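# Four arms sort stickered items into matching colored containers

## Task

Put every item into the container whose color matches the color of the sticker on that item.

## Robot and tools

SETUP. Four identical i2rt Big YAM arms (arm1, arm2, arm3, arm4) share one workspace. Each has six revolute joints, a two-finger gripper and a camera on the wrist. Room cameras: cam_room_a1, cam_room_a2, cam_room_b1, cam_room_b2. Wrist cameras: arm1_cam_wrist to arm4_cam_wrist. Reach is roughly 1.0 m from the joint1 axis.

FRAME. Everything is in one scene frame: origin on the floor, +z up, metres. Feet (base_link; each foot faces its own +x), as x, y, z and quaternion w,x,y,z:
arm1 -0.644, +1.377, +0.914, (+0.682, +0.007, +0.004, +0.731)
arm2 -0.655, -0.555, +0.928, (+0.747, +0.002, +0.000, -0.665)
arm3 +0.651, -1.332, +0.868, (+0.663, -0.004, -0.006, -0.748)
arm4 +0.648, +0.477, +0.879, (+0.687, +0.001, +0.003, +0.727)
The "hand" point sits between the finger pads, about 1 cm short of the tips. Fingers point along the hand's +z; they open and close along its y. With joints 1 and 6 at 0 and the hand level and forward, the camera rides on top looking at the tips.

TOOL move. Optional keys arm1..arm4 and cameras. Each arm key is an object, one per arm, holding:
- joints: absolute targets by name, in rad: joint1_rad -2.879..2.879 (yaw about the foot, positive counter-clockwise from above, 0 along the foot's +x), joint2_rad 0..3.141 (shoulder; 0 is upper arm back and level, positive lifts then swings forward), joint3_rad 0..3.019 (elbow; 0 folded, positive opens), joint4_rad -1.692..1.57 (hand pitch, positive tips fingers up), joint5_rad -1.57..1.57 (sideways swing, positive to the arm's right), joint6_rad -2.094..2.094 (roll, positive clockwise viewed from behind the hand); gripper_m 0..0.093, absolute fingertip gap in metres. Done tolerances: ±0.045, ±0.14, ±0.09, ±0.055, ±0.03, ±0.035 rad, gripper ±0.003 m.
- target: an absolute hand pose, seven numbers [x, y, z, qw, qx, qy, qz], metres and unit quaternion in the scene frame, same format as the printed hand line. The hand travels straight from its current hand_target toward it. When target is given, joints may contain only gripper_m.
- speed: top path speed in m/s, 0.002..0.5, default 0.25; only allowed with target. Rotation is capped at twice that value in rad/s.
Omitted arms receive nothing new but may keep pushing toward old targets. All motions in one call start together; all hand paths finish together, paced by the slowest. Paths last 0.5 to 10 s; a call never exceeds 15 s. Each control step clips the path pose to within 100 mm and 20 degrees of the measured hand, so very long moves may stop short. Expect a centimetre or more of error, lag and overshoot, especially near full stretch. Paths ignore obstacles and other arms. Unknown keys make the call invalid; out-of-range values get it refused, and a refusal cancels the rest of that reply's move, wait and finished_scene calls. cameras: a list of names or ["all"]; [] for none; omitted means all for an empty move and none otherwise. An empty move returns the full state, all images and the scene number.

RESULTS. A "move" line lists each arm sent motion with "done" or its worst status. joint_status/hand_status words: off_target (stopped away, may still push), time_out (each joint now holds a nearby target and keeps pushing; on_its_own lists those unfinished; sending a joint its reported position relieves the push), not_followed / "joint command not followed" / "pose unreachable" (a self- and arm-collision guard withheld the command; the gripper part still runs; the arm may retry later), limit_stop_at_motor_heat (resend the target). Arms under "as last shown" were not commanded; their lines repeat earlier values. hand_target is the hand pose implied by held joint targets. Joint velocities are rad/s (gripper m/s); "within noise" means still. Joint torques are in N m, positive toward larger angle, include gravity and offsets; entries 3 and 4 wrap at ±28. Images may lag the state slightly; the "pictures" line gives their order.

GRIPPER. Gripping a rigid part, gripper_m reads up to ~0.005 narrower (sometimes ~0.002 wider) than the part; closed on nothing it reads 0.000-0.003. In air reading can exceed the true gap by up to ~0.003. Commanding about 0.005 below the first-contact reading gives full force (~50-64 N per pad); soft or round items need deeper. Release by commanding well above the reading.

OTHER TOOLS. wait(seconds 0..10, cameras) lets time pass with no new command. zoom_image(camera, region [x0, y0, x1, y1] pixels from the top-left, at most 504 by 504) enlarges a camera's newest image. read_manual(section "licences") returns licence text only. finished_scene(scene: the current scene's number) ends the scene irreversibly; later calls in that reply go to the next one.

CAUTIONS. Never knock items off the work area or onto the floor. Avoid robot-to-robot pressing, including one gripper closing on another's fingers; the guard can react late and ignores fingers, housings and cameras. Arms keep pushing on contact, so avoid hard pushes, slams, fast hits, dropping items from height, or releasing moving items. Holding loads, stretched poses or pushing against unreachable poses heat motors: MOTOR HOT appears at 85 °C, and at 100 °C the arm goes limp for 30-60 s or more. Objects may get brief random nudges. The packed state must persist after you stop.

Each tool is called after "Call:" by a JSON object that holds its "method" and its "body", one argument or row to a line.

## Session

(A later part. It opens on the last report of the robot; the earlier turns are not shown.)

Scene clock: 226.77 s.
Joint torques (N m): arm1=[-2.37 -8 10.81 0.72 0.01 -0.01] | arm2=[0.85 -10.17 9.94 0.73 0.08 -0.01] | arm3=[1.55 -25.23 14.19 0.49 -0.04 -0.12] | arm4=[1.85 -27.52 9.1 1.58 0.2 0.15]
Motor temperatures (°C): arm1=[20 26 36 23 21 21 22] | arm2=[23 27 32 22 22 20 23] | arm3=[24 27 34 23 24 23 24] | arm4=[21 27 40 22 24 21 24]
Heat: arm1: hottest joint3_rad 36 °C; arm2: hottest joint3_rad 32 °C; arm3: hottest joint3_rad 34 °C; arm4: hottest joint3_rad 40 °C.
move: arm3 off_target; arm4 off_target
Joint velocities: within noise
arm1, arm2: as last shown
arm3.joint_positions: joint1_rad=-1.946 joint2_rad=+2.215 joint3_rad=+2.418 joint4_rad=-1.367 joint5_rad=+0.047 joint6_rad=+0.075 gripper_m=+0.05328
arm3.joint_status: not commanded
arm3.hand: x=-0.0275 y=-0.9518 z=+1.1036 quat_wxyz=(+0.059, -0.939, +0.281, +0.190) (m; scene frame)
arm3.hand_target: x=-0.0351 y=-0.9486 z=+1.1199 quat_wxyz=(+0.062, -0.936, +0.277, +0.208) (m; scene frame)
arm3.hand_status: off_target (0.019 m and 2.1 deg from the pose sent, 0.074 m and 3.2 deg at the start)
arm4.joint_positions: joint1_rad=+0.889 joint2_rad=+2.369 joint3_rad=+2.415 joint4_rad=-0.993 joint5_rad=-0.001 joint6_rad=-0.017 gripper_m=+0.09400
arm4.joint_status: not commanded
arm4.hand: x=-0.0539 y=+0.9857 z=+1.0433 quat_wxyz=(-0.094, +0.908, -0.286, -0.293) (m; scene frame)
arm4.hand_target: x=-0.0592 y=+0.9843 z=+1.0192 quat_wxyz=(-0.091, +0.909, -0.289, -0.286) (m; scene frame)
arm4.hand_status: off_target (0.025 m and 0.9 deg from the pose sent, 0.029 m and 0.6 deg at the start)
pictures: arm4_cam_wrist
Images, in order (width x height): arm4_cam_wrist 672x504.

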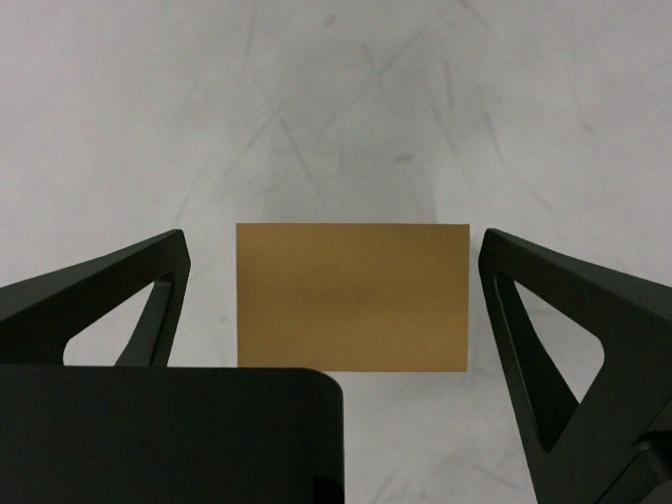

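Call:
{"method": "move", "body": {
  "arm3": {"target": [0.31, -1.14, 1.18, 0.0615, -0.9361, 0.2773, 0.2075], "speed": 0.25},
  "arm4": {"joints": {"joint2_rad": 2.345, "joint3_rad": 2.335, "joint4_rad": -0.935}},
  "cameras": ["arm3_cam_wrist", "arm4_cam_wrist"]
}}

Scene clock: 243.77 s.
Joint torques (N m): arm1=[-2.32 -8.18 10.88 0.61 0.02 -0.07] | arm2=[1.08 -10.11 9.96 0.77 0.08 -0.02] | arm3=[2.32 -7.24 9.21 0.7 0.15 0.02] | arm4=[1.03 -30.21 9.29 1.36 0.12 0.16]
Motor temperatures (°C): arm1=[20 25 35 23 21 21 22] | arm2=[23 26 32 22 22 20 23] | arm3=[24 28 36 23 24 23 24] | arm4=[21 29 39 22 24 21 24]
Heat: arm1: hottest joint3_rad 35 °C; arm2: hottest joint3_rad 32 °C; arm3: hottest joint3_rad 36 °C; arm4: hottest joint3_rad 39 °C.
move: arm3 done; arm4 done
Joint velocities: within noise
arm1, arm2: as last shown
arm3.joint_positions: joint1_rad=-1.944 joint2_rad=+1.072 joint3_rad=+1.196 joint4_rad=-1.237 joint5_rad=+0.049 joint6_rad=+0.076 gripper_m=+0.05328
arm3.joint_status: not commanded
arm3.hand: x=+0.3127 y=-1.1349 z=+1.1850 quat_wxyz=(+0.064, -0.933, +0.281, +0.214) (m; scene frame)
arm3.hand_target: x=+0.3102 y=-1.1399 z=+1.1802 quat_wxyz=(+0.062, -0.936, +0.277, +0.208) (m; scene frame)
arm3.hand_status: done (0.008 m and 1.0 deg from the pose sent, 0.394 m and 2.1 deg at the start)
arm4.joint_positions: joint1_rad=+0.891 joint2_rad=+2.359 joint3_rad=+2.336 joint4_rad=-0.951 joint5_rad=+0.001 joint6_rad=-0.019 gripper_m=+0.09400
arm4.joint_status: all done
arm4.hand: x=-0.0488 y=+0.9803 z=+1.0164 quat_wxyz=(-0.091, +0.912, -0.285, -0.281) (m; scene frame)
arm4.hand_target: x=-0.0525 y=+0.9800 z=+1.0294 quat_wxyz=(-0.094, +0.906, -0.289, -0.294) (m; scene frame)
arm4.hand_status: not commanded
pictures: arm3_cam_wrist, arm4_cam_wrist
Images, in order (width x height): arm3_cam_wrist 672x504, arm4_cam_wrist 672x504.

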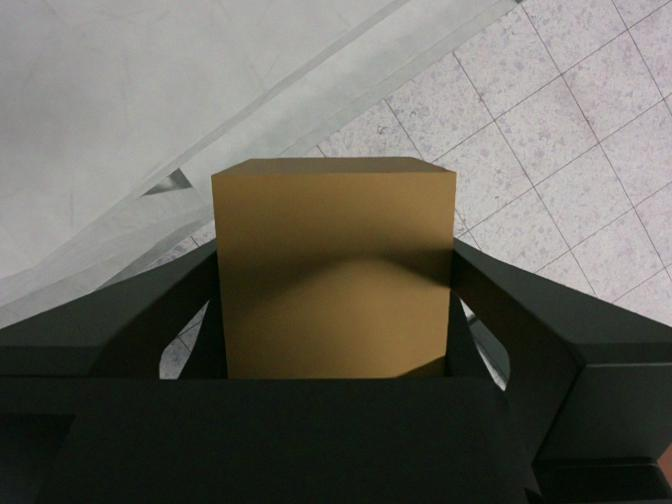

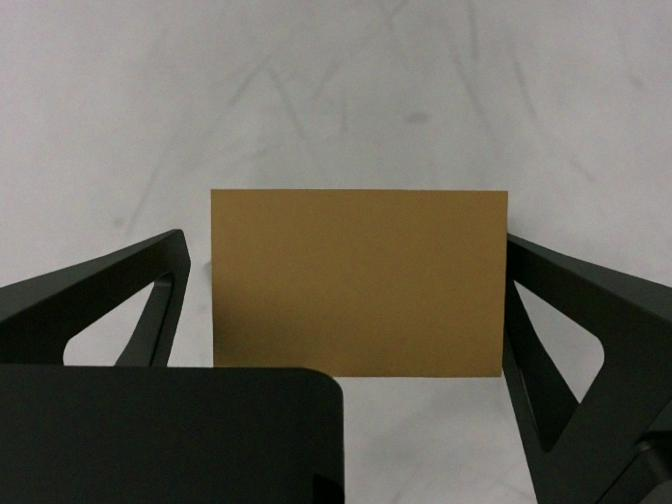

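Call:
{"method": "move", "body": {
  "arm3": {"joints": {"joint2_rad": 0.95, "joint3_rad": 0.9, "joint4_rad": -1.1, "joint5_rad": 0, "joint6_rad": 0}},
  "arm4": {"joints": {"gripper_m": 0.048}},
  "cameras": ["arm4_cam_wrist"]
}}

Scene clock: 249.07 s.
Joint torques (N m): arm1=[-2.32 -7.77 10.8 0.7 -0.01 -0.06] | arm2=[1.03 -10.11 9.94 0.77 0.08 -0.02] | arm3=[2.2 -5.54 9.96 1.43 -0.08 -0.12] | arm4=[1.32 -30.21 9.26 1.55 0.11 0.15]
Motor temperatures (°C): arm1=[20 25 35 23 21 21 22] | arm2=[23 26 32 22 22 20 23] | arm3=[24 27 35 23 24 23 24] | arm4=[21 29 39 22 24 21 24]
Heat: arm1: hottest joint3_rad 35 °C; arm2: hottest joint3_rad 32 °C; arm3: hottest joint3_rad 35 °C; arm4: hottest joint3_rad 39 °C.
move: arm3 done; arm4 off_target
Joint velocities: within noise
arm1, arm2: as last shown
arm3.joint_positions: joint1_rad=-1.943 joint2_rad=+0.950 joint3_rad=+0.894 joint4_rad=-1.115 joint5_rad=+0.002 joint6_rad=+0.007 gripper_m=+0.05328
arm3.joint_status: all done
arm3.hand: x=+0.3562 y=-1.1693 z=+1.0935 quat_wxyz=(+0.043, -0.950, +0.244, +0.191) (m; scene frame)
arm3.hand_target: x=+0.3494 y=-1.1716 z=+1.0975 quat_wxyz=(+0.043, -0.951, +0.233, +0.201) (m; scene frame)
arm3.hand_status: not commanded
arm4.joint_positions: joint1_rad=+0.891 joint2_rad=+2.359 joint3_rad=+2.336 joint4_rad=-0.951 joint5_rad=+0.002 joint6_rad=-0.019 gripper_m=+0.06954
arm4.joint_status: gripper_m off_target (ended at +0.06956, target +0.04800)
arm4.hand: x=-0.0487 y=+0.9804 z=+1.0164 quat_wxyz=(-0.091, +0.912, -0.285, -0.281) (m; scene frame)
arm4.hand_target: x=-0.0525 y=+0.9800 z=+1.0294 quat_wxyz=(-0.094, +0.906, -0.288, -0.294) (m; scene frame)
arm4.hand_status: not commanded
pictures: arm4_cam_wrist
Images, in order (width x height): arm4_cam_wrist 672x504.

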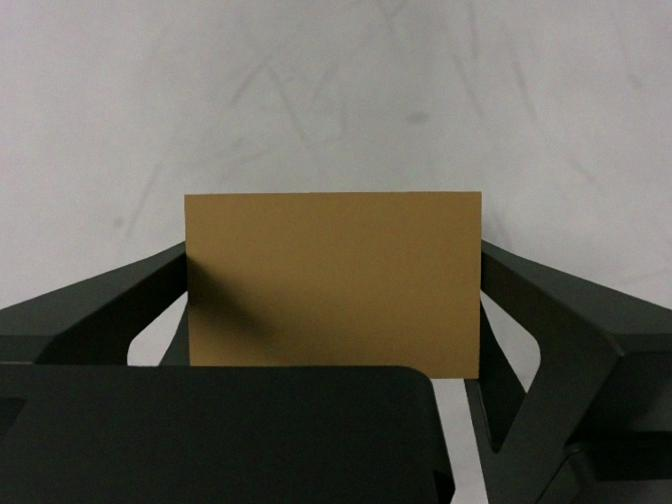

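Call:
{"method": "move", "body": {
  "arm3": {"joints": {"joint1_rad": 1.01}},
  "arm4": {"target": [-0.045, 0.977, 1.10, 0.0912, -0.9088, 0.2892, 0.2865], "speed": 0.1}
}}

Call:
{"method": "move", "body": {
  "arm3": {"target": [1.130, -1.720, 0.97, 0.1902, 0.3333, 0.9210, -0.0688], "speed": 0.2},
  "arm4": {"target": [0.36, 0.695, 1.17, 0.0912, -0.9088, 0.2892, 0.2865], "speed": 0.25},
  "cameras": ["arm3_cam_wrist", "arm4_cam_wrist"]
}}

Scene clock: 256.90 s.
Joint torques (N m): arm1=[-1.96 -7.65 11.1 0.7 0.01 -0.05] | arm2=[0.97 -10.11 9.99 0.72 0.08 -0.01] | arm3=[1.79 -5.48 10.04 0.95 0.12 -0.11] | arm4=[1.32 -29.92 13.05 0.43 0.06 0.14]
Motor temperatures (°C): arm1=[20 25 35 23 21 21 22] | arm2=[23 26 32 22 22 20 23] | arm3=[24 27 34 23 24 23 24] | arm4=[21 29 39 22 24 21 25]
Heat: arm1: hottest joint3_rad 35 °C; arm2: hottest joint3_rad 32 °C; arm3: hottest joint3_rad 34 °C; arm4: hottest joint3_rad 39 °C.
move: arm3 done; arm4 off_target
Joint velocities: within noise
arm1, arm2: as last shown
arm3.joint_positions: joint1_rad=+1.002 joint2_rad=+0.952 joint3_rad=+0.894 joint4_rad=-1.103 joint5_rad=-0.003 joint6_rad=+0.006 gripper_m=+0.05326
arm3.joint_status: all done
arm3.hand: x=+0.9112 y=-1.5433 z=+1.0997 quat_wxyz=(-0.195, -0.332, -0.920, +0.073) (m; scene frame)
arm3.hand_target: x=+0.9142 y=-1.5426 z=+1.1033 quat_wxyz=(-0.200, -0.325, -0.921, +0.076) (m; scene frame)
arm3.hand_status: not commanded
arm4.joint_positions: joint1_rad=+0.891 joint2_rad=+2.354 joint3_rad=+2.469 joint4_rad=-1.130 joint5_rad=+0.002 joint6_rad=-0.019 gripper_m=+0.06954
arm4.joint_status: not commanded
arm4.hand: x=-0.0387 y=+0.9735 z=+1.0647 quat_wxyz=(-0.085, +0.918, -0.287, -0.262) (m; scene frame)
arm4.hand_target: x=-0.0435 y=+0.9762 z=+1.0998 quat_wxyz=(-0.091, +0.909, -0.289, -0.287) (m; scene frame)
arm4.hand_status: off_target (0.036 m and 3.1 deg from the pose sent, 0.084 m and 0.9 deg at the start)
pictures: none

Scene clock: 259.57 s.
Joint torques (N m): arm1=[-2.14 -7.88 11.07 0.54 -0.02 -0.02] | arm2=[0.97 -10.05 9.94 0.7 0.08 -0.01] | arm3=[1.44 -18.2 12.85 1.16 -0.08 0.02] | arm4=[0.5 -4.19 9.37 0.72 -0.06 -0.07]
Motor temperatures (°C): arm1=[20 25 35 23 21 21 22] | arm2=[23 26 32 22 22 20 23] | arm3=[24 26 34 23 24 23 24] | arm4=[21 29 39 22 24 21 25]
Heat: arm1: hottest joint3_rad 35 °C; arm2: hottest joint3_rad 32 °C; arm3: hottest joint3_rad 34 °C; arm4: hottest joint3_rad 39 °C.
move: arm3 off_target; arm4 done
Joint velocities: within noise
arm1.joint_positions: joint1_rad=-2.247 joint2_rad=+1.290 joint3_rad=+1.206 joint4_rad=-1.268 joint5_rad=-0.007 joint6_rad=+0.003 gripper_m=+0.09196
arm1.joint_status: not commanded
arm1.hand: x=-0.2975 y=+1.1397 z=+1.1468 quat_wxyz=(-0.097, -0.298, -0.949, +0.030) (m; scene frame)
arm1.hand_target: x=-0.2999 y=+1.1380 z=+1.1500 quat_wxyz=(-0.100, -0.298, -0.949, +0.031) (m; scene frame)
arm1.hand_status: not commanded
arm2.joint_positions: joint1_rad=+0.916 joint2_rad=+1.212 joint3_rad=+1.110 joint4_rad=-1.254 joint5_rad=+0.002 joint6_rad=+0.011 gripper_m=+0.07993
arm2.joint_status: not commanded
arm2.hand: x=-0.3250 y=-0.7539 z=+1.1559 quat_wxyz=(-0.104, -0.269, -0.957, +0.027) (m; scene frame)
arm2.hand_target: x=-0.3299 y=-0.7501 z=+1.1501 quat_wxyz=(-0.092, -0.264, -0.960, +0.025) (m; scene frame)
arm2.hand_status: not commanded
arm3.joint_positions: joint1_rad=+1.002 joint2_rad=+1.792 joint3_rad=+1.315 joint4_rad=-0.755 joint5_rad=-0.003 joint6_rad=+0.006 gripper_m=+0.05326
arm3.joint_status: not commanded
arm3.hand: x=+1.1083 y=-1.7078 z=+0.9492 quat_wxyz=(-0.162, -0.335, -0.926, +0.062) (m; scene frame)
arm3.hand_target: x=+1.1289 y=-1.7189 z=+0.9707 quat_wxyz=(-0.190, -0.333, -0.921, +0.069) (m; scene frame)
arm3.hand_status: off_target (0.032 m and 3.4 deg from the pose sent, 0.310 m and 0.8 deg at the start)
arm4.joint_positions: joint1_rad=+0.874 joint2_rad=+0.887 joint3_rad=+0.959 joint4_rad=-1.017 joint5_rad=-0.010 joint6_rad=-0.019 gripper_m=+0.06954
arm4.joint_status: not commanded
arm4.hand: x=+0.3586 y=+0.6933 z=+1.1730 quat_wxyz=(-0.093, +0.906, -0.290, -0.294) (m; scene frame)
arm4.hand_target: x=+0.3600 y=+0.6950 z=+1.1700 quat_wxyz=(-0.091, +0.909, -0.289, -0.287) (m; scene frame)
arm4.hand_status: done (0.004 m and 1.0 deg from the pose sent, 0.498 m and 3.1 deg at the start)
pictures: arm3_cam_wrist, arm4_cam_wrist
Images, in order (width x height): arm3_cam_wrist 672x504, arm4_cam_wrist 672x504.

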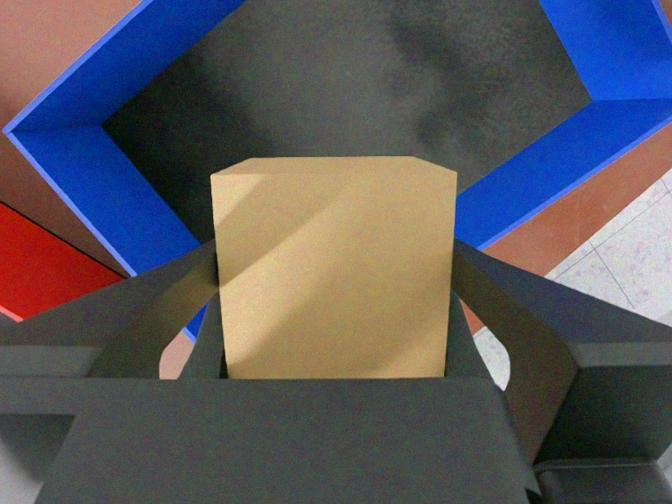

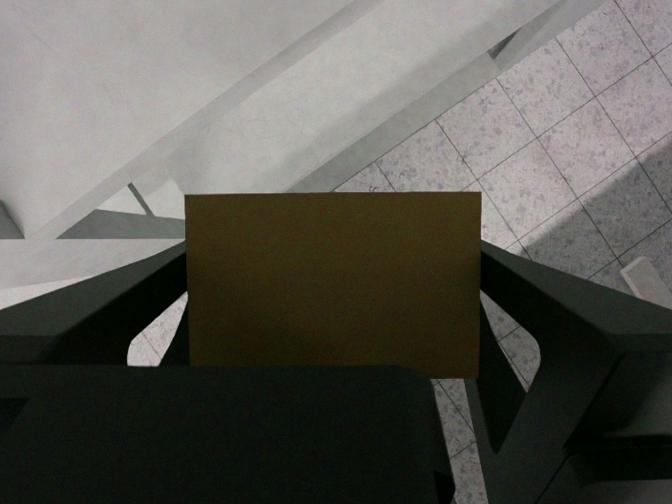

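Call:
{"method": "move", "body": {
  "arm3": {"target": [1.157, -1.753, 0.86, 0.1902, 0.3333, 0.9210, -0.0688], "speed": 0.12},
  "arm4": {"joints": {"joint1_rad": -1.149, "joint5_rad": 0, "joint6_rad": 0}}
}}

Call:
{"method": "move", "body": {
  "arm3": {"target": [1.155, -1.752, 0.80, 0.1902, 0.3333, 0.9210, -0.0688], "speed": 0.1},
  "arm4": {"target": [1.105, 0.715, 0.93, 0.2886, -0.2278, 0.9259, 0.0710], "speed": 0.2},
  "cameras": ["arm3_cam_wrist", "arm4_cam_wrist"]
}}

Scene clock: 282.97 s.
Joint torques (N m): arm1=[-2.26 -8.23 10.91 0.7 -0.03 -0.02] | arm2=[0.97 -10.05 9.95 0.72 0.08 0] | arm3=[0.73 -20.78 11.58 1.32 -0.06 -0.09] | arm4=[0.73 -4.78 9.36 0.57 0.05 0.15]
Motor temperatures (°C): arm1=[20 25 35 23 21 21 22] | arm2=[23 26 32 22 22 20 23] | arm3=[24 26 34 23 24 23 24] | arm4=[21 26 38 22 24 21 26]
Heat: arm1: hottest joint3_rad 35 °C; arm2: hottest joint3_rad 32 °C; arm3: hottest joint3_rad 34 °C; arm4: hottest joint3_rad 38 °C.
move: arm3 off_target; arm4 done
Joint velocities: within noise
arm1, arm2: as last shown
arm3.joint_positions: joint1_rad=+1.002 joint2_rad=+2.028 joint3_rad=+1.359 joint4_rad=-0.562 joint5_rad=-0.007 joint6_rad=+0.006 gripper_m=+0.05326
arm3.joint_status: not commanded
arm3.hand: x=+1.1390 y=-1.7335 z=+0.8431 quat_wxyz=(-0.163, -0.334, -0.926, +0.060) (m; scene frame)
arm3.hand_target: x=+1.1559 y=-1.7521 z=+0.8609 quat_wxyz=(-0.190, -0.333, -0.921, +0.069) (m; scene frame)
arm3.hand_status: off_target (0.031 m and 3.3 deg from the pose sent, 0.111 m and 3.4 deg at the start)
arm4.joint_positions: joint1_rad=-1.149 joint2_rad=+0.891 joint3_rad=+0.959 joint4_rad=-1.017 joint5_rad=+0.001 joint6_rad=-0.011 gripper_m=+0.06959
arm4.joint_status: all done
arm4.hand: x=+0.9710 y=+0.6446 z=+1.1688 quat_wxyz=(-0.295, +0.231, -0.925, -0.069) (m; scene frame)
arm4.hand_target: x=+0.9703 y=+0.6442 z=+1.1673 quat_wxyz=(-0.289, +0.226, -0.928, -0.070) (m; scene frame)
arm4.hand_status: not commanded
pictures: none

Scene clock: 285.03 s.
Joint torques (N m): arm1=[-2.37 -7.47 10.99 0.88 0.01 -0.05] | arm2=[1.03 -10.11 9.96 0.72 0.09 -0.02] | arm3=[0.73 -20.48 8.72 1.44 -0.07 -0.09] | arm4=[0.56 -13.45 9.01 1.59 -0.06 0.14]
Motor temperatures (°C): arm1=[20 25 35 23 21 21 22] | arm2=[23 26 32 22 22 20 23] | arm3=[24 26 34 23 24 23 24] | arm4=[21 26 38 22 24 21 26]
Heat: arm1: hottest joint3_rad 35 °C; arm2: hottest joint3_rad 32 °C; arm3: hottest joint3_rad 34 °C; arm4: hottest joint3_rad 38 °C.
move: arm3 off_target; arm4 off_target
Joint velocities: within noise
arm1, arm2: as last shown
arm3.joint_positions: joint1_rad=+1.002 joint2_rad=+2.117 joint3_rad=+1.359 joint4_rad=-0.438 joint5_rad=-0.007 joint6_rad=+0.006 gripper_m=+0.05326
arm3.joint_status: not commanded
arm3.hand: x=+1.1489 y=-1.7422 z=+0.7992 quat_wxyz=(-0.180, -0.333, -0.923, +0.065) (m; scene frame)
arm3.hand_target: x=+1.1548 y=-1.7517 z=+0.8003 quat_wxyz=(-0.190, -0.333, -0.921, +0.069) (m; scene frame)
arm3.hand_status: off_target (0.012 m and 1.3 deg from the pose sent, 0.050 m and 3.3 deg at the start)
arm4.joint_positions: joint1_rad=-1.149 joint2_rad=+1.559 joint3_rad=+0.806 joint4_rad=-0.259 joint5_rad=+0.001 joint6_rad=-0.011 gripper_m=+0.06959
arm4.joint_status: not commanded
arm4.hand: x=+1.0883 y=+0.7051 z=+0.9147 quat_wxyz=(-0.266, +0.233, -0.933, -0.062) (m; scene frame)
arm4.hand_target: x=+1.1043 y=+0.7145 z=+0.9306 quat_wxyz=(-0.289, +0.228, -0.927, -0.071) (m; scene frame)
arm4.hand_status: off_target (0.025 m and 3.0 deg from the pose sent, 0.283 m and 0.8 deg at the start)
pictures: arm3_cam_wrist, arm4_cam_wrist
Images, in order (width x height): arm3_cam_wrist 672x504, arm4_cam_wrist 672x504.

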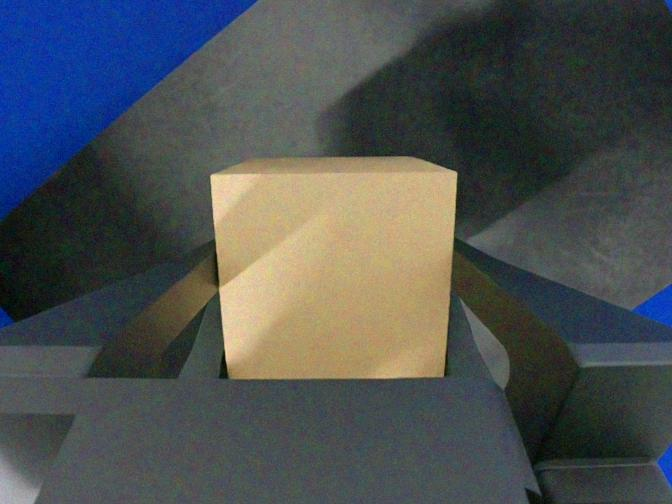

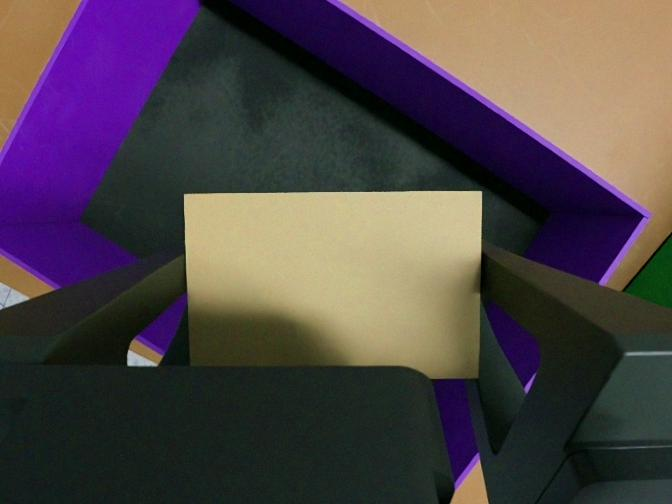

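Call:
{"method": "move", "body": {
  "arm3": {"target": [1.155, -1.754, 0.782, 0.1902, 0.3333, 0.9210, -0.0688], "speed": 0.05},
  "arm4": {"target": [1.125, 0.725, 0.83, 0.2886, -0.2278, 0.9259, 0.0710], "speed": 0.1},
  "cameras": ["arm3_cam_wrist", "arm4_cam_wrist"]
}}

Scene clock: 300.07 s.
Joint torques (N m): arm1=[-2.55 -8.12 11.12 0.53 0 -0.01] | arm2=[1.03 -9.99 9.95 0.73 0.09 -0.01] | arm3=[0.62 -20.48 8.7 1.44 -0.06 -0.11] | arm4=[1.03 -14.97 7.71 1.5 -0.08 0.11]
Motor temperatures (°C): arm1=[20 25 35 23 21 21 22] | arm2=[23 26 32 22 22 20 23] | arm3=[24 27 33 23 24 23 25] | arm4=[21 26 37 22 24 21 26]
Heat: arm1: hottest joint3_rad 35 °C; arm2: hottest joint3_rad 32 °C; arm3: hottest joint3_rad 33 °C; arm4: hottest joint3_rad 37 °C.
move: arm3 off_target; arm4 off_target
Joint velocities: within noise
arm1, arm2: as last shown
arm3.joint_positions: joint1_rad=+1.002 joint2_rad=+2.149 joint3_rad=+1.359 joint4_rad=-0.405 joint5_rad=-0.008 joint6_rad=+0.006 gripper_m=+0.05326
arm3.joint_status: not commanded
arm3.hand: x=+1.1494 y=-1.7427 z=+0.7822 quat_wxyz=(-0.180, -0.333, -0.923, +0.065) (m; scene frame)
arm3.hand_target: x=+1.1548 y=-1.7537 z=+0.7822 quat_wxyz=(-0.190, -0.333, -0.921, +0.069) (m; scene frame)
arm3.hand_status: off_target (0.013 m and 1.3 deg from the pose sent, 0.022 m and 1.3 deg at the start)
arm4.joint_positions: joint1_rad=-1.149 joint2_rad=+1.824 joint3_rad=+0.806 joint4_rad=+0.014 joint5_rad=+0.001 joint6_rad=-0.011 gripper_m=+0.06959
arm4.joint_status: not commanded
arm4.hand: x=+1.1063 y=+0.7144 z=+0.8220 quat_wxyz=(-0.270, +0.233, -0.932, -0.064) (m; scene frame)
arm4.hand_target: x=+1.1242 y=+0.7245 z=+0.8307 quat_wxyz=(-0.289, +0.228, -0.927, -0.071) (m; scene frame)
arm4.hand_status: off_target (0.023 m and 2.5 deg from the pose sent, 0.094 m and 3.0 deg at the start)
pictures: arm3_cam_wrist, arm4_cam_wrist
Images, in order (width x height): arm3_cam_wrist 672x504, arm4_cam_wrist 672x504.

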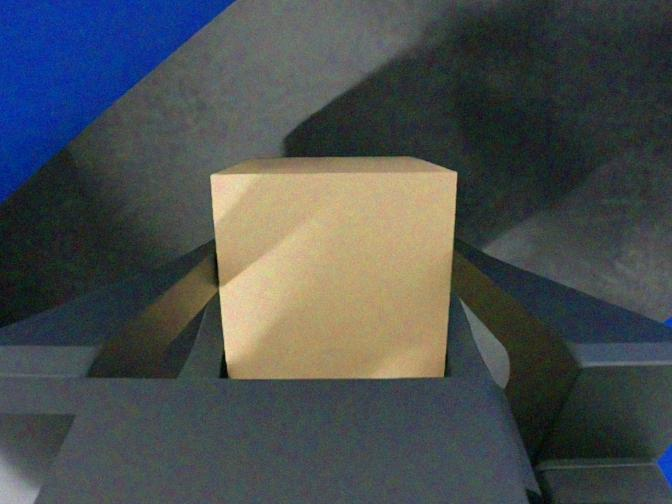

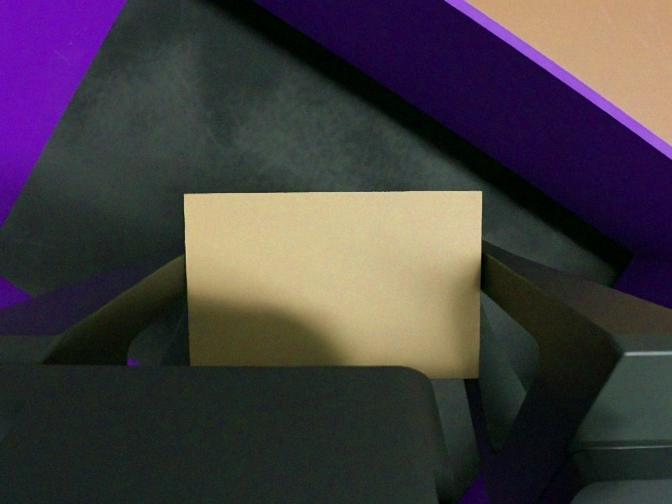

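Call:
{"method": "move", "body": {
  "arm3": {"target": [1.155, -1.754, 0.772, 0.1902, 0.3333, 0.9210, -0.0688], "speed": 0.04},
  "arm4": {"target": [1.127, 0.726, 0.775, 0.2886, -0.2278, 0.9259, 0.0710], "speed": 0.08},
  "cameras": ["arm3_cam_wrist", "arm4_cam_wrist"]
}}

Scene clock: 326.90 s.
Joint torques (N m): arm1=[-2.2 -7.41 10.97 0.66 -0.05 -0.04] | arm2=[0.97 -10.11 9.92 0.75 0.08 -0.01] | arm3=[0.73 -20.54 8.54 1.42 -0.07 -0.1] | arm4=[0.62 -14.86 6.5 1.57 -0.02 0.1]
Motor temperatures (°C): arm1=[20 25 35 23 21 21 21] | arm2=[23 26 32 22 22 20 23] | arm3=[24 27 33 23 24 23 25] | arm4=[21 25 35 22 24 21 26]
Heat: arm1: hottest joint3_rad 35 °C; arm2: hottest joint3_rad 32 °C; arm3: hottest joint3_rad 33 °C; arm4: hottest joint3_rad 35 °C.
move: arm3 off_target; arm4 off_target
Joint velocities: within noise
arm1, arm2: as last shown
arm3.joint_positions: joint1_rad=+1.002 joint2_rad=+2.167 joint3_rad=+1.359 joint4_rad=-0.386 joint5_rad=-0.008 joint6_rad=+0.006 gripper_m=+0.05326
arm3.joint_status: not commanded
arm3.hand: x=+1.1497 y=-1.7430 z=+0.7727 quat_wxyz=(-0.180, -0.333, -0.923, +0.065) (m; scene frame)
arm3.hand_target: x=+1.1548 y=-1.7537 z=+0.7723 quat_wxyz=(-0.190, -0.333, -0.921, +0.069) (m; scene frame)
arm3.hand_status: off_target (0.012 m and 1.2 deg from the pose sent, 0.016 m and 1.3 deg at the start)
arm4.joint_positions: joint1_rad=-1.149 joint2_rad=+1.970 joint3_rad=+0.818 joint4_rad=+0.157 joint5_rad=+0.001 joint6_rad=-0.011 gripper_m=+0.06959
arm4.joint_status: not commanded
arm4.hand: x=+1.1108 y=+0.7168 z=+0.7720 quat_wxyz=(-0.273, +0.232, -0.931, -0.064) (m; scene frame)
arm4.hand_target: x=+1.1264 y=+0.7256 z=+0.7755 quat_wxyz=(-0.289, +0.228, -0.927, -0.071) (m; scene frame)
arm4.hand_status: off_target (0.019 m and 2.0 deg from the pose sent, 0.053 m and 2.5 deg at the start)
pictures: arm3_cam_wrist, arm4_cam_wrist
Images, in order (width x height): arm3_cam_wrist 672x504, arm4_cam_wrist 672x504.

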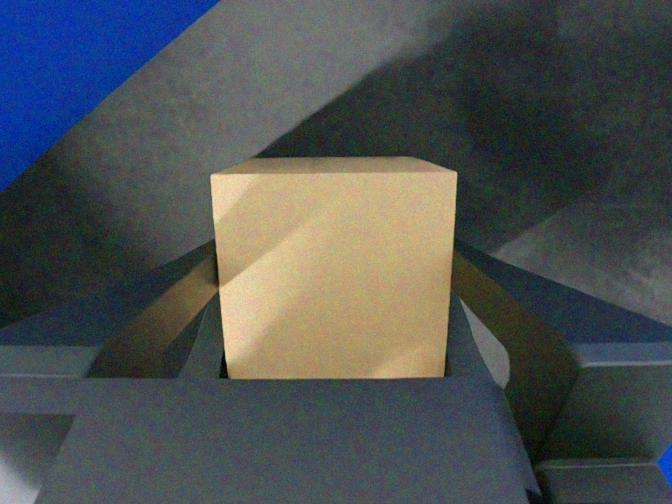

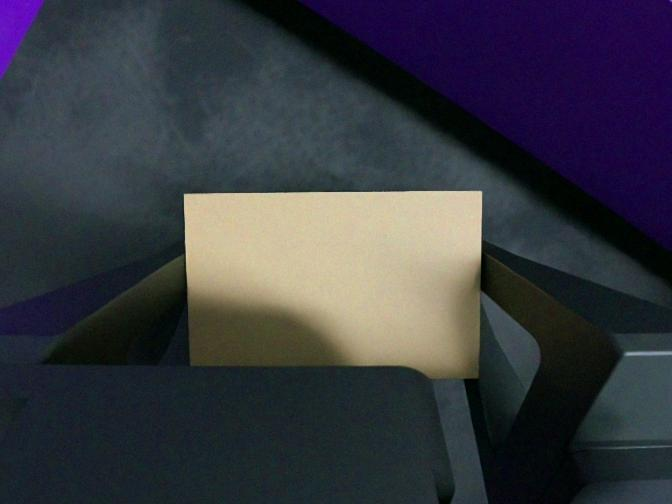

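Call:
{"method": "move", "body": {
  "arm3": {"target": [1.155, -1.754, 0.764, 0.1902, 0.3333, 0.9210, -0.0688], "speed": 0.03},
  "arm4": {"target": [1.127, 0.726, 0.754, 0.2886, -0.2278, 0.9259, 0.0710], "speed": 0.05}
}}

Call:
{"method": "move", "body": {
  "arm3": {"target": [1.155, -1.754, 0.758, 0.1902, 0.3333, 0.9210, -0.0688], "speed": 0.03},
  "arm4": {"target": [1.127, 0.726, 0.745, 0.2886, -0.2278, 0.9259, 0.0710], "speed": 0.04},
  "cameras": ["arm3_cam_wrist", "arm4_cam_wrist"]
}}

Scene clock: 333.40 s.
Joint torques (N m): arm1=[-2.49 -7.82 10.89 0.68 0.03 0] | arm2=[0.97 -9.99 9.95 0.72 0.09 0] | arm3=[0.62 -19.55 8.5 1.51 -0.07 -0.1] | arm4=[0.62 -15.5 5.79 1.57 -0.03 0.12]
Motor temperatures (°C): arm1=[20 25 35 23 21 21 21] | arm2=[23 25 32 22 22 20 23] | arm3=[24 27 32 23 24 23 25] | arm4=[21 25 34 22 24 21 26]
Heat: arm1: hottest joint3_rad 35 °C; arm2: hottest joint3_rad 32 °C; arm3: hottest joint3_rad 32 °C; arm4: hottest joint3_rad 34 °C.
move: arm3 off_target; arm4 off_target
Joint velocities: within noise
arm1, arm2: as last shown
arm3.joint_positions: joint1_rad=+1.002 joint2_rad=+2.170 joint3_rad=+1.359 joint4_rad=-0.373 joint5_rad=-0.008 joint6_rad=+0.006 gripper_m=+0.05326
arm3.joint_status: not commanded
arm3.hand: x=+1.1515 y=-1.7445 z=+0.7721 quat_wxyz=(-0.185, -0.333, -0.922, +0.067) (m; scene frame)
arm3.hand_target: x=+1.1547 y=-1.7536 z=+0.7642 quat_wxyz=(-0.190, -0.333, -0.921, +0.069) (m; scene frame)
arm3.hand_status: off_target (0.013 m and 0.6 deg from the pose sent, 0.015 m and 1.2 deg at the start)
arm4.joint_positions: joint1_rad=-1.149 joint2_rad=+2.027 joint3_rad=+0.829 joint4_rad=+0.209 joint5_rad=+0.001 joint6_rad=-0.011 gripper_m=+0.06959
arm4.joint_status: not commanded
arm4.hand: x=+1.1131 y=+0.7179 z=+0.7532 quat_wxyz=(-0.276, +0.232, -0.930, -0.065) (m; scene frame)
arm4.hand_target: x=+1.1265 y=+0.7256 z=+0.7544 quat_wxyz=(-0.289, +0.228, -0.927, -0.071) (m; scene frame)
arm4.hand_status: off_target (0.016 m and 1.8 deg from the pose sent, 0.026 m and 2.0 deg at the start)
pictures: none

Scene clock: 334.37 s.
Joint torques (N m): arm1=[-2.73 -8.47 10.89 0.55 -0.03 -0.06] | arm2=[1.03 -10.11 9.92 0.75 0.08 -0.02] | arm3=[0.56 -18.73 8.49 1.57 -0.07 -0.1] | arm4=[0.91 -15.03 5.67 1.55 -0.02 0.11]
Motor temperatures (°C): arm1=[20 25 35 23 21 21 21] | arm2=[23 25 32 22 22 20 23] | arm3=[24 27 32 23 24 23 25] | arm4=[21 25 34 22 24 21 26]
Heat: arm1: hottest joint3_rad 35 °C; arm2: hottest joint3_rad 32 °C; arm3: hottest joint3_rad 32 °C; arm4: hottest joint3_rad 34 °C.
move: arm3 off_target; arm4 off_target
Joint velocities: within noise
arm1, arm2: as last shown
arm3.joint_positions: joint1_rad=+1.002 joint2_rad=+2.172 joint3_rad=+1.359 joint4_rad=-0.363 joint5_rad=-0.008 joint6_rad=+0.006 gripper_m=+0.05326
arm3.joint_status: not commanded
arm3.hand: x=+1.1530 y=-1.7457 z=+0.7719 quat_wxyz=(-0.189, -0.332, -0.922, +0.068) (m; scene frame)
arm3.hand_target: x=+1.1545 y=-1.7534 z=+0.7583 quat_wxyz=(-0.190, -0.333, -0.921, +0.069) (m; scene frame)
arm3.hand_status: off_target (0.016 m and 0.2 deg from the pose sent, 0.017 m and 0.6 deg at the start)
arm4.joint_positions: joint1_rad=-1.149 joint2_rad=+2.050 joint3_rad=+0.833 joint4_rad=+0.229 joint5_rad=+0.001 joint6_rad=-0.011 gripper_m=+0.06959
arm4.joint_status: not commanded
arm4.hand: x=+1.1139 y=+0.7183 z=+0.7458 quat_wxyz=(-0.277, +0.232, -0.930, -0.065) (m; scene frame)
arm4.hand_target: x=+1.1265 y=+0.7257 z=+0.7453 quat_wxyz=(-0.289, +0.228, -0.927, -0.071) (m; scene frame)
arm4.hand_status: off_target (0.015 m and 1.6 deg from the pose sent, 0.018 m and 1.8 deg at the start)
pictures: arm3_cam_wrist, arm4_cam_wrist
Images, in order (width x height): arm3_cam_wrist 672x504, arm4_cam_wrist 672x504.

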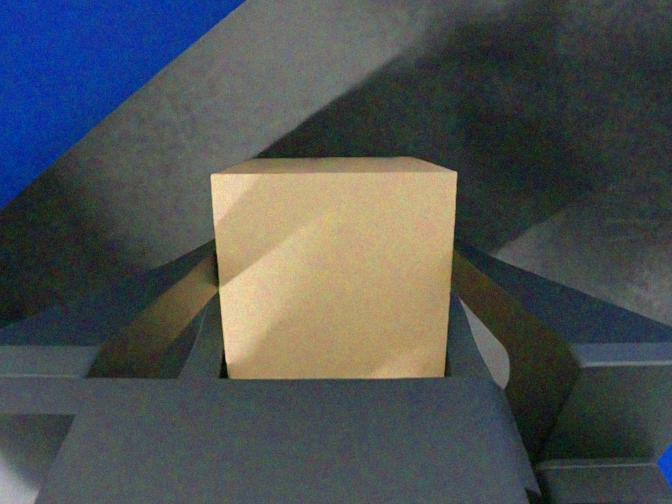

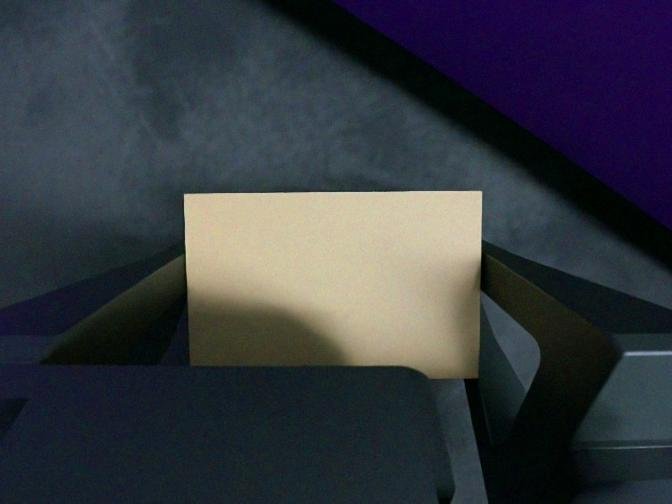

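Call:
{"method": "move", "body": {
  "arm3": {"target": [1.155, -1.754, 0.766, 0.1902, 0.3333, 0.9210, -0.0688], "speed": 0.03},
  "arm4": {"target": [1.127, 0.726, 0.737, 0.2886, -0.2278, 0.9259, 0.0710], "speed": 0.03}
}}

Call:
{"method": "move", "body": {
  "arm3": {"joints": {"gripper_m": 0.085}},
  "arm4": {"target": [1.127, 0.726, 0.730, 0.2886, -0.2278, 0.9259, 0.0710], "speed": 0.03},
  "cameras": ["arm3_cam_wrist", "arm4_cam_wrist"]
}}

Scene clock: 341.00 s.
Joint torques (N m): arm1=[-2.14 -8.06 11.15 0.75 -0.01 -0.04] | arm2=[0.97 -10.05 9.94 0.7 0.08 -0.01] | arm3=[0.62 -20.07 8.53 0.95 -0.07 -0.11] | arm4=[1.2 -14.68 5.59 1.43 -0.04 0.12]
Motor temperatures (°C): arm1=[20 25 35 23 21 21 21] | arm2=[23 25 32 22 22 20 23] | arm3=[24 27 32 23 24 23 25] | arm4=[21 25 34 22 24 21 26]
Heat: arm1: hottest joint3_rad 35 °C; arm2: hottest joint3_rad 32 °C; arm3: hottest joint3_rad 32 °C; arm4: hottest joint3_rad 34 °C.
move: arm3 done; arm4 off_target
Joint velocities: within noise
arm1, arm2: as last shown
arm3.joint_positions: joint1_rad=+1.002 joint2_rad=+2.172 joint3_rad=+1.359 joint4_rad=-0.363 joint5_rad=-0.008 joint6_rad=+0.006 gripper_m=+0.05326
arm3.joint_status: not commanded
arm3.hand: x=+1.1530 y=-1.7457 z=+0.7719 quat_wxyz=(-0.189, -0.332, -0.922, +0.068) (m; scene frame)
arm3.hand_target: x=+1.1548 y=-1.7537 z=+0.7661 quat_wxyz=(-0.190, -0.333, -0.921, +0.069) (m; scene frame)
arm3.hand_status: done (0.010 m and 0.2 deg from the pose sent, 0.010 m and 0.2 deg at the start)
arm4.joint_positions: joint1_rad=-1.149 joint2_rad=+2.068 joint3_rad=+0.839 joint4_rad=+0.249 joint5_rad=+0.001 joint6_rad=-0.011 gripper_m=+0.06959
arm4.joint_status: not commanded
arm4.hand: x=+1.1163 y=+0.7196 z=+0.7409 quat_wxyz=(-0.281, +0.232, -0.929, -0.066) (m; scene frame)
arm4.hand_target: x=+1.1266 y=+0.7257 z=+0.7372 quat_wxyz=(-0.289, +0.228, -0.927, -0.071) (m; scene frame)
arm4.hand_status: off_target (0.013 m and 1.2 deg from the pose sent, 0.018 m and 1.6 deg at the start)
pictures: none

Scene clock: 341.97 s.
Joint torques (N m): arm1=[-2.67 -7.41 10.95 0.49 0 -0.06] | arm2=[1.08 -10.11 9.92 0.72 0.08 -0.01] | arm3=[0.56 -20.37 8.47 0.95 -0.07 -0.1] | arm4=[0.91 -14.21 5.38 1.51 -0.02 0.08]
Motor temperatures (°C): arm1=[20 25 35 23 21 21 21] | arm2=[23 25 32 22 22 20 23] | arm3=[24 27 32 23 24 23 25] | arm4=[21 25 34 22 24 21 26]
Heat: arm1: hottest joint3_rad 35 °C; arm2: hottest joint3_rad 32 °C; arm3: hottest joint3_rad 32 °C; arm4: hottest joint3_rad 34 °C.
move: arm3 done; arm4 off_target
Joint velocities: within noise
arm1.joint_positions: joint1_rad=-2.247 joint2_rad=+1.290 joint3_rad=+1.206 joint4_rad=-1.268 joint5_rad=-0.007 joint6_rad=+0.003 gripper_m=+0.09196
arm1.joint_status: not commanded
arm1.hand: x=-0.2975 y=+1.1397 z=+1.1468 quat_wxyz=(-0.097, -0.298, -0.949, +0.030) (m; scene frame)
arm1.hand_target: x=-0.2999 y=+1.1380 z=+1.1500 quat_wxyz=(-0.100, -0.298, -0.949, +0.031) (m; scene frame)
arm1.hand_status: not commanded
arm2.joint_positions: joint1_rad=+0.916 joint2_rad=+1.212 joint3_rad=+1.110 joint4_rad=-1.254 joint5_rad=+0.002 joint6_rad=+0.011 gripper_m=+0.07993
arm2.joint_status: not commanded
arm2.hand: x=-0.3250 y=-0.7539 z=+1.1559 quat_wxyz=(-0.104, -0.269, -0.957, +0.027) (m; scene frame)
arm2.hand_target: x=-0.3299 y=-0.7501 z=+1.1501 quat_wxyz=(-0.092, -0.264, -0.960, +0.025) (m; scene frame)
arm2.hand_status: not commanded
arm3.joint_positions: joint1_rad=+1.002 joint2_rad=+2.173 joint3_rad=+1.359 joint4_rad=-0.363 joint5_rad=-0.008 joint6_rad=+0.006 gripper_m=+0.08496
arm3.joint_status: all done
arm3.hand: x=+1.1527 y=-1.7454 z=+0.7707 quat_wxyz=(-0.188, -0.332, -0.922, +0.068) (m; scene frame)
arm3.hand_target: x=+1.1548 y=-1.7537 z=+0.7660 quat_wxyz=(-0.190, -0.333, -0.921, +0.069) (m; scene frame)
arm3.hand_status: not commanded
arm4.joint_positions: joint1_rad=-1.149 joint2_rad=+2.076 joint3_rad=+0.843 joint4_rad=+0.268 joint5_rad=+0.001 joint6_rad=-0.011 gripper_m=+0.06959
arm4.joint_status: not commanded
arm4.hand: x=+1.1202 y=+0.7216 z=+0.7408 quat_wxyz=(-0.288, +0.231, -0.927, -0.068) (m; scene frame)
arm4.hand_target: x=+1.1265 y=+0.7256 z=+0.7302 quat_wxyz=(-0.289, +0.228, -0.927, -0.071) (m; scene frame)
arm4.hand_status: off_target (0.014 m and 0.5 deg from the pose sent, 0.017 m and 1.2 deg at the start)
pictures: arm3_cam_wrist, arm4_cam_wrist
Images, in order (width x height): arm3_cam_wrist 672x504, arm4_cam_wrist 672x504.

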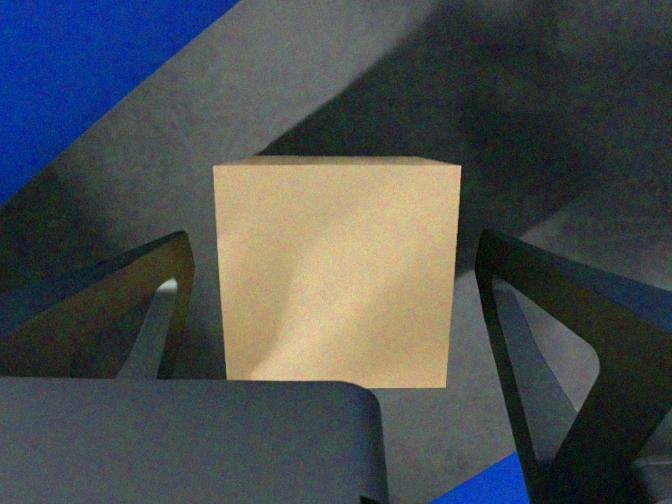

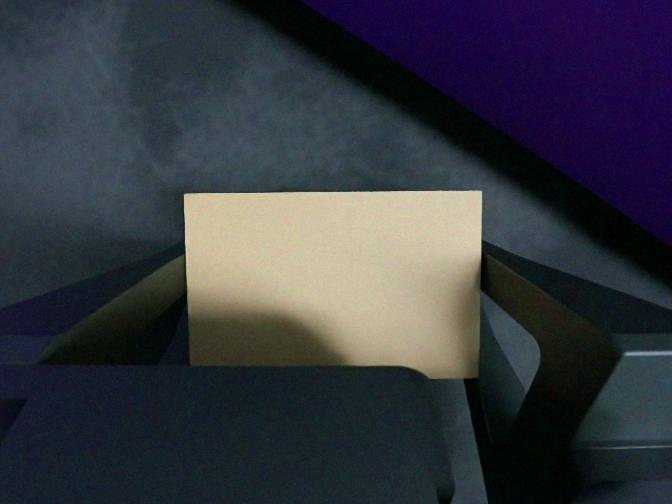

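Call:
{"method": "move", "body": {
  "arm3": {"target": [1.10, -1.71, 0.90, 0.1902, 0.3333, 0.9210, -0.0688], "speed": 0.15},
  "arm4": {"target": [1.127, 0.726, 0.735, 0.2886, -0.2278, 0.9259, 0.0710], "speed": 0.03}
}}

Call:
{"method": "move", "body": {
  "arm4": {"joints": {"gripper_m": 0.092}},
  "cameras": ["arm3_cam_wrist", "arm4_cam_wrist"]
}}

Scene clock: 348.37 s.
Joint torques (N m): arm1=[-2.49 -7.71 10.99 0.62 -0.04 -0.03] | arm2=[1.03 -10.05 9.98 0.73 0.08 -0.02] | arm3=[0.21 -18.9 7.25 0.5 -0.08 -0.12] | arm4=[0.97 -15.09 5.24 1.13 -0.03 0.16]
Motor temperatures (°C): arm1=[20 25 35 23 21 21 21] | arm2=[23 25 32 22 22 20 23] | arm3=[24 27 32 23 24 23 25] | arm4=[21 25 34 22 24 21 26]
Heat: arm1: hottest joint3_rad 35 °C; arm2: hottest joint3_rad 32 °C; arm3: hottest joint3_rad 32 °C; arm4: hottest joint3_rad 34 °C.
move: arm3 done; arm4 done
Joint velocities: within noise
arm1, arm2: as last shown
arm3.joint_positions: joint1_rad=+1.002 joint2_rad=+1.828 joint3_rad=+1.202 joint4_rad=-0.537 joint5_rad=-0.010 joint6_rad=+0.003 gripper_m=+0.08496
arm3.joint_status: not commanded
arm3.hand: x=+1.1083 y=-1.7067 z=+0.9011 quat_wxyz=(-0.195, -0.330, -0.921, +0.070) (m; scene frame)
arm3.hand_target: x=+1.1001 y=-1.7098 z=+0.9000 quat_wxyz=(-0.190, -0.333, -0.921, +0.069) (m; scene frame)
arm3.hand_status: done (0.009 m and 0.7 deg from the pose sent, 0.144 m and 0.3 deg at the start)
arm4.joint_positions: joint1_rad=-1.149 joint2_rad=+2.076 joint3_rad=+0.843 joint4_rad=+0.268 joint5_rad=+0.001 joint6_rad=-0.011 gripper_m=+0.06959
arm4.joint_status: not commanded
arm4.hand: x=+1.1202 y=+0.7216 z=+0.7408 quat_wxyz=(-0.288, +0.231, -0.927, -0.068) (m; scene frame)
arm4.hand_target: x=+1.1267 y=+0.7258 z=+0.7351 quat_wxyz=(-0.289, +0.228, -0.927, -0.071) (m; scene frame)
arm4.hand_status: done (0.010 m and 0.5 deg from the pose sent, 0.010 m and 0.6 deg at the start)
pictures: none

Scene clock: 348.87 s.
Joint torques (N m): arm1=[-1.67 -8.12 10.89 0.64 -0.01 -0.06] | arm2=[0.97 -9.99 9.95 0.73 0.08 -0.01] | arm3=[0.21 -18.73 7.28 0.47 -0.08 -0.12] | arm4=[0.5 -15.21 5.23 1.09 -0.01 0.11]
Motor temperatures (°C): arm1=[20 25 35 23 21 21 21] | arm2=[23 25 32 22 22 20 23] | arm3=[24 27 32 23 24 23 25] | arm4=[21 25 34 22 24 21 26]
Heat: arm1: hottest joint3_rad 35 °C; arm2: hottest joint3_rad 32 °C; arm3: hottest joint3_rad 32 °C; arm4: hottest joint3_rad 34 °C.
move: arm4 done
Joint velocities: within noise
arm1, arm2, arm3: as last shown
arm4.joint_positions: joint1_rad=-1.149 joint2_rad=+2.076 joint3_rad=+0.844 joint4_rad=+0.268 joint5_rad=+0.001 joint6_rad=-0.011 gripper_m=+0.09191
arm4.joint_status: all done
arm4.hand: x=+1.1204 y=+0.7217 z=+0.7409 quat_wxyz=(-0.288, +0.231, -0.927, -0.068) (m; scene frame)
arm4.hand_target: x=+1.1269 y=+0.7258 z=+0.7352 quat_wxyz=(-0.289, +0.228, -0.927, -0.071) (m; scene frame)
arm4.hand_status: not commanded
pictures: arm3_cam_wrist, arm4_cam_wrist
Images, in order (width x height): arm3_cam_wrist 672x504, arm4_cam_wrist 672x504.

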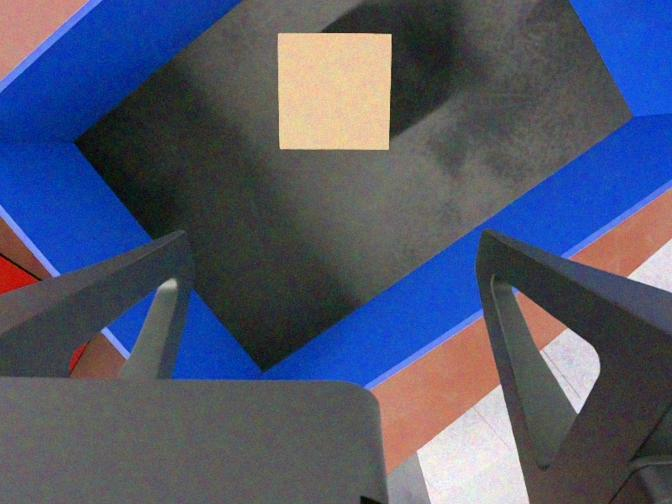

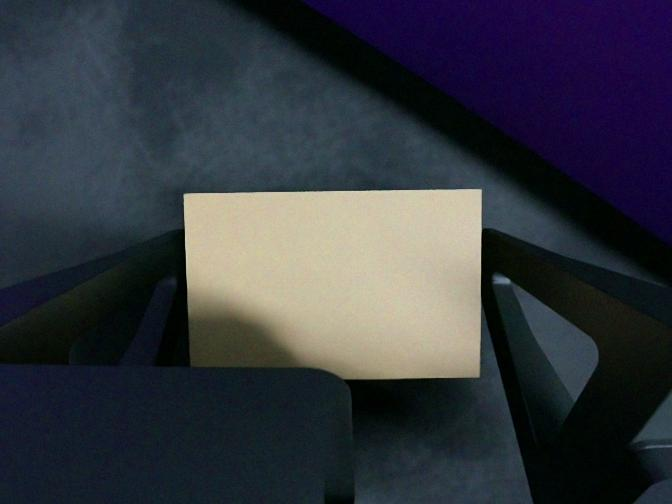

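Call:
{"method": "move", "body": {
  "arm4": {"target": [1.045, 0.683, 0.88, 0.2886, -0.2278, 0.9259, 0.0710], "speed": 0.12},
  "cameras": ["arm4_cam_wrist", "cam_room_a1", "cam_room_a2", "cam_room_b1", "cam_room_b2"]
}}

Scene clock: 353.87 s.
Joint torques (N m): arm1=[-2.43 -7.94 10.99 0.7 0 -0.04] | arm2=[1.08 -9.99 9.95 0.72 0.08 -0.01] | arm3=[0.09 -18.73 7.34 0.47 -0.07 -0.12] | arm4=[0.79 -12.04 5.76 0.5 -0.04 0.14]
Motor temperatures (°C): arm1=[20 25 35 23 21 21 21] | arm2=[23 25 32 22 22 20 23] | arm3=[24 27 31 23 24 23 24] | arm4=[21 25 34 22 24 21 26]
Heat: arm1: hottest joint3_rad 35 °C; arm2: hottest joint3_rad 32 °C; arm3: hottest joint3_rad 31 °C; arm4: hottest joint3_rad 34 °C.
move: arm4 done
Joint velocities: within noise
arm1, arm2, arm3: as last shown
arm4.joint_positions: joint1_rad=-1.149 joint2_rad=+1.537 joint3_rad=+0.610 joint4_rad=-0.025 joint5_rad=+0.000 joint6_rad=-0.011 gripper_m=+0.09191
arm4.joint_status: not commanded
arm4.hand: x=+1.0476 y=+0.6842 z=+0.8804 quat_wxyz=(-0.294, +0.231, -0.925, -0.070) (m; scene frame)
arm4.hand_target: x=+1.0450 y=+0.6829 z=+0.8800 quat_wxyz=(-0.289, +0.228, -0.927, -0.071) (m; scene frame)
arm4.hand_status: done (0.003 m and 0.7 deg from the pose sent, 0.163 m and 0.6 deg at the start)
pictures: arm4_cam_wrist, cam_room_a1, cam_room_a2, cam_room_b1, cam_room_b2
Images, in order (width x height): arm4_cam_wrist 672x504, cam_room_a1 672x504, cam_room_a2 672x504, cam_room_b1 672x504, cam_room_b2 672x504.

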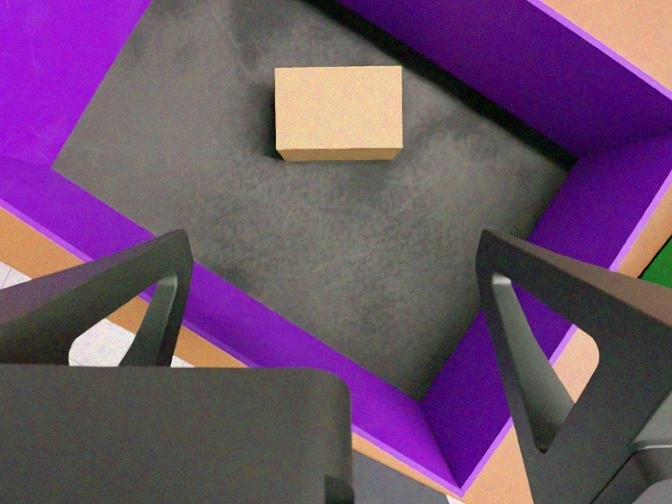

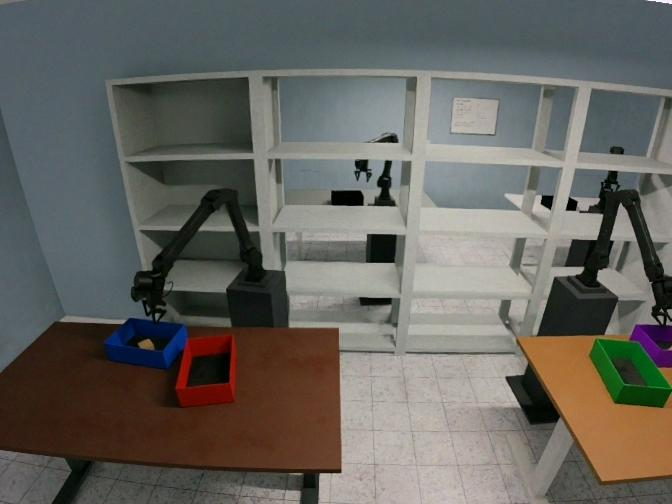

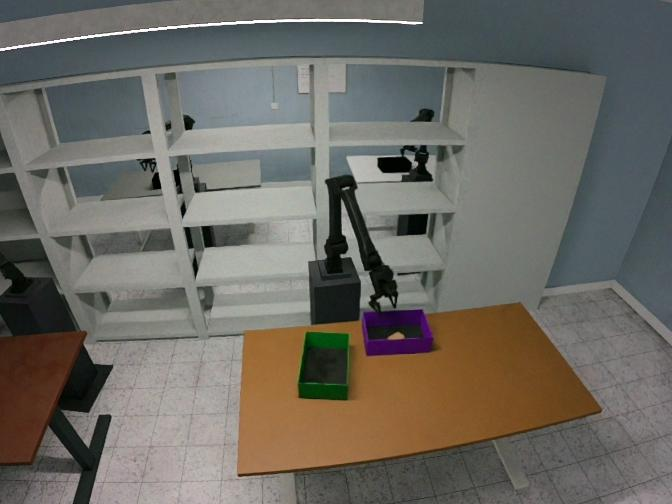

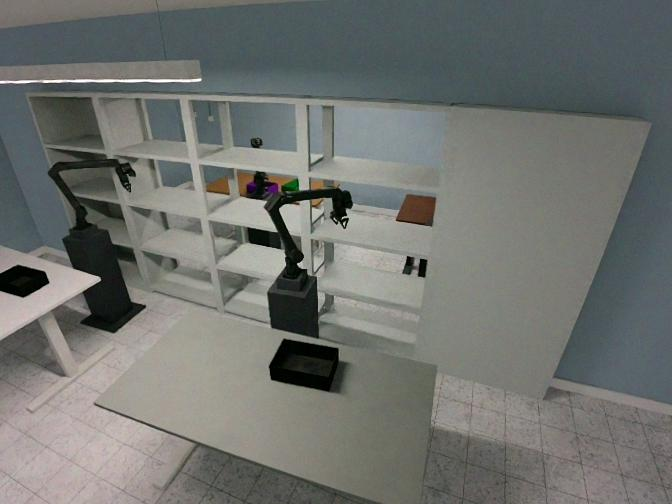

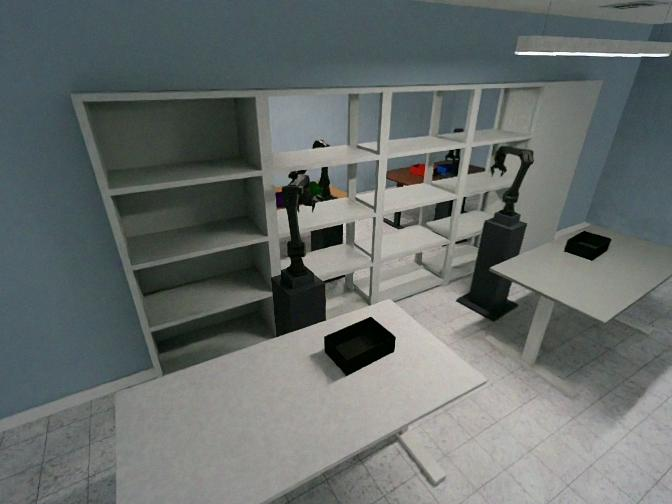

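Call:
{"method": "finished_scene", "body": {
  "scene": 3
}}

The scene is finished: the task was done.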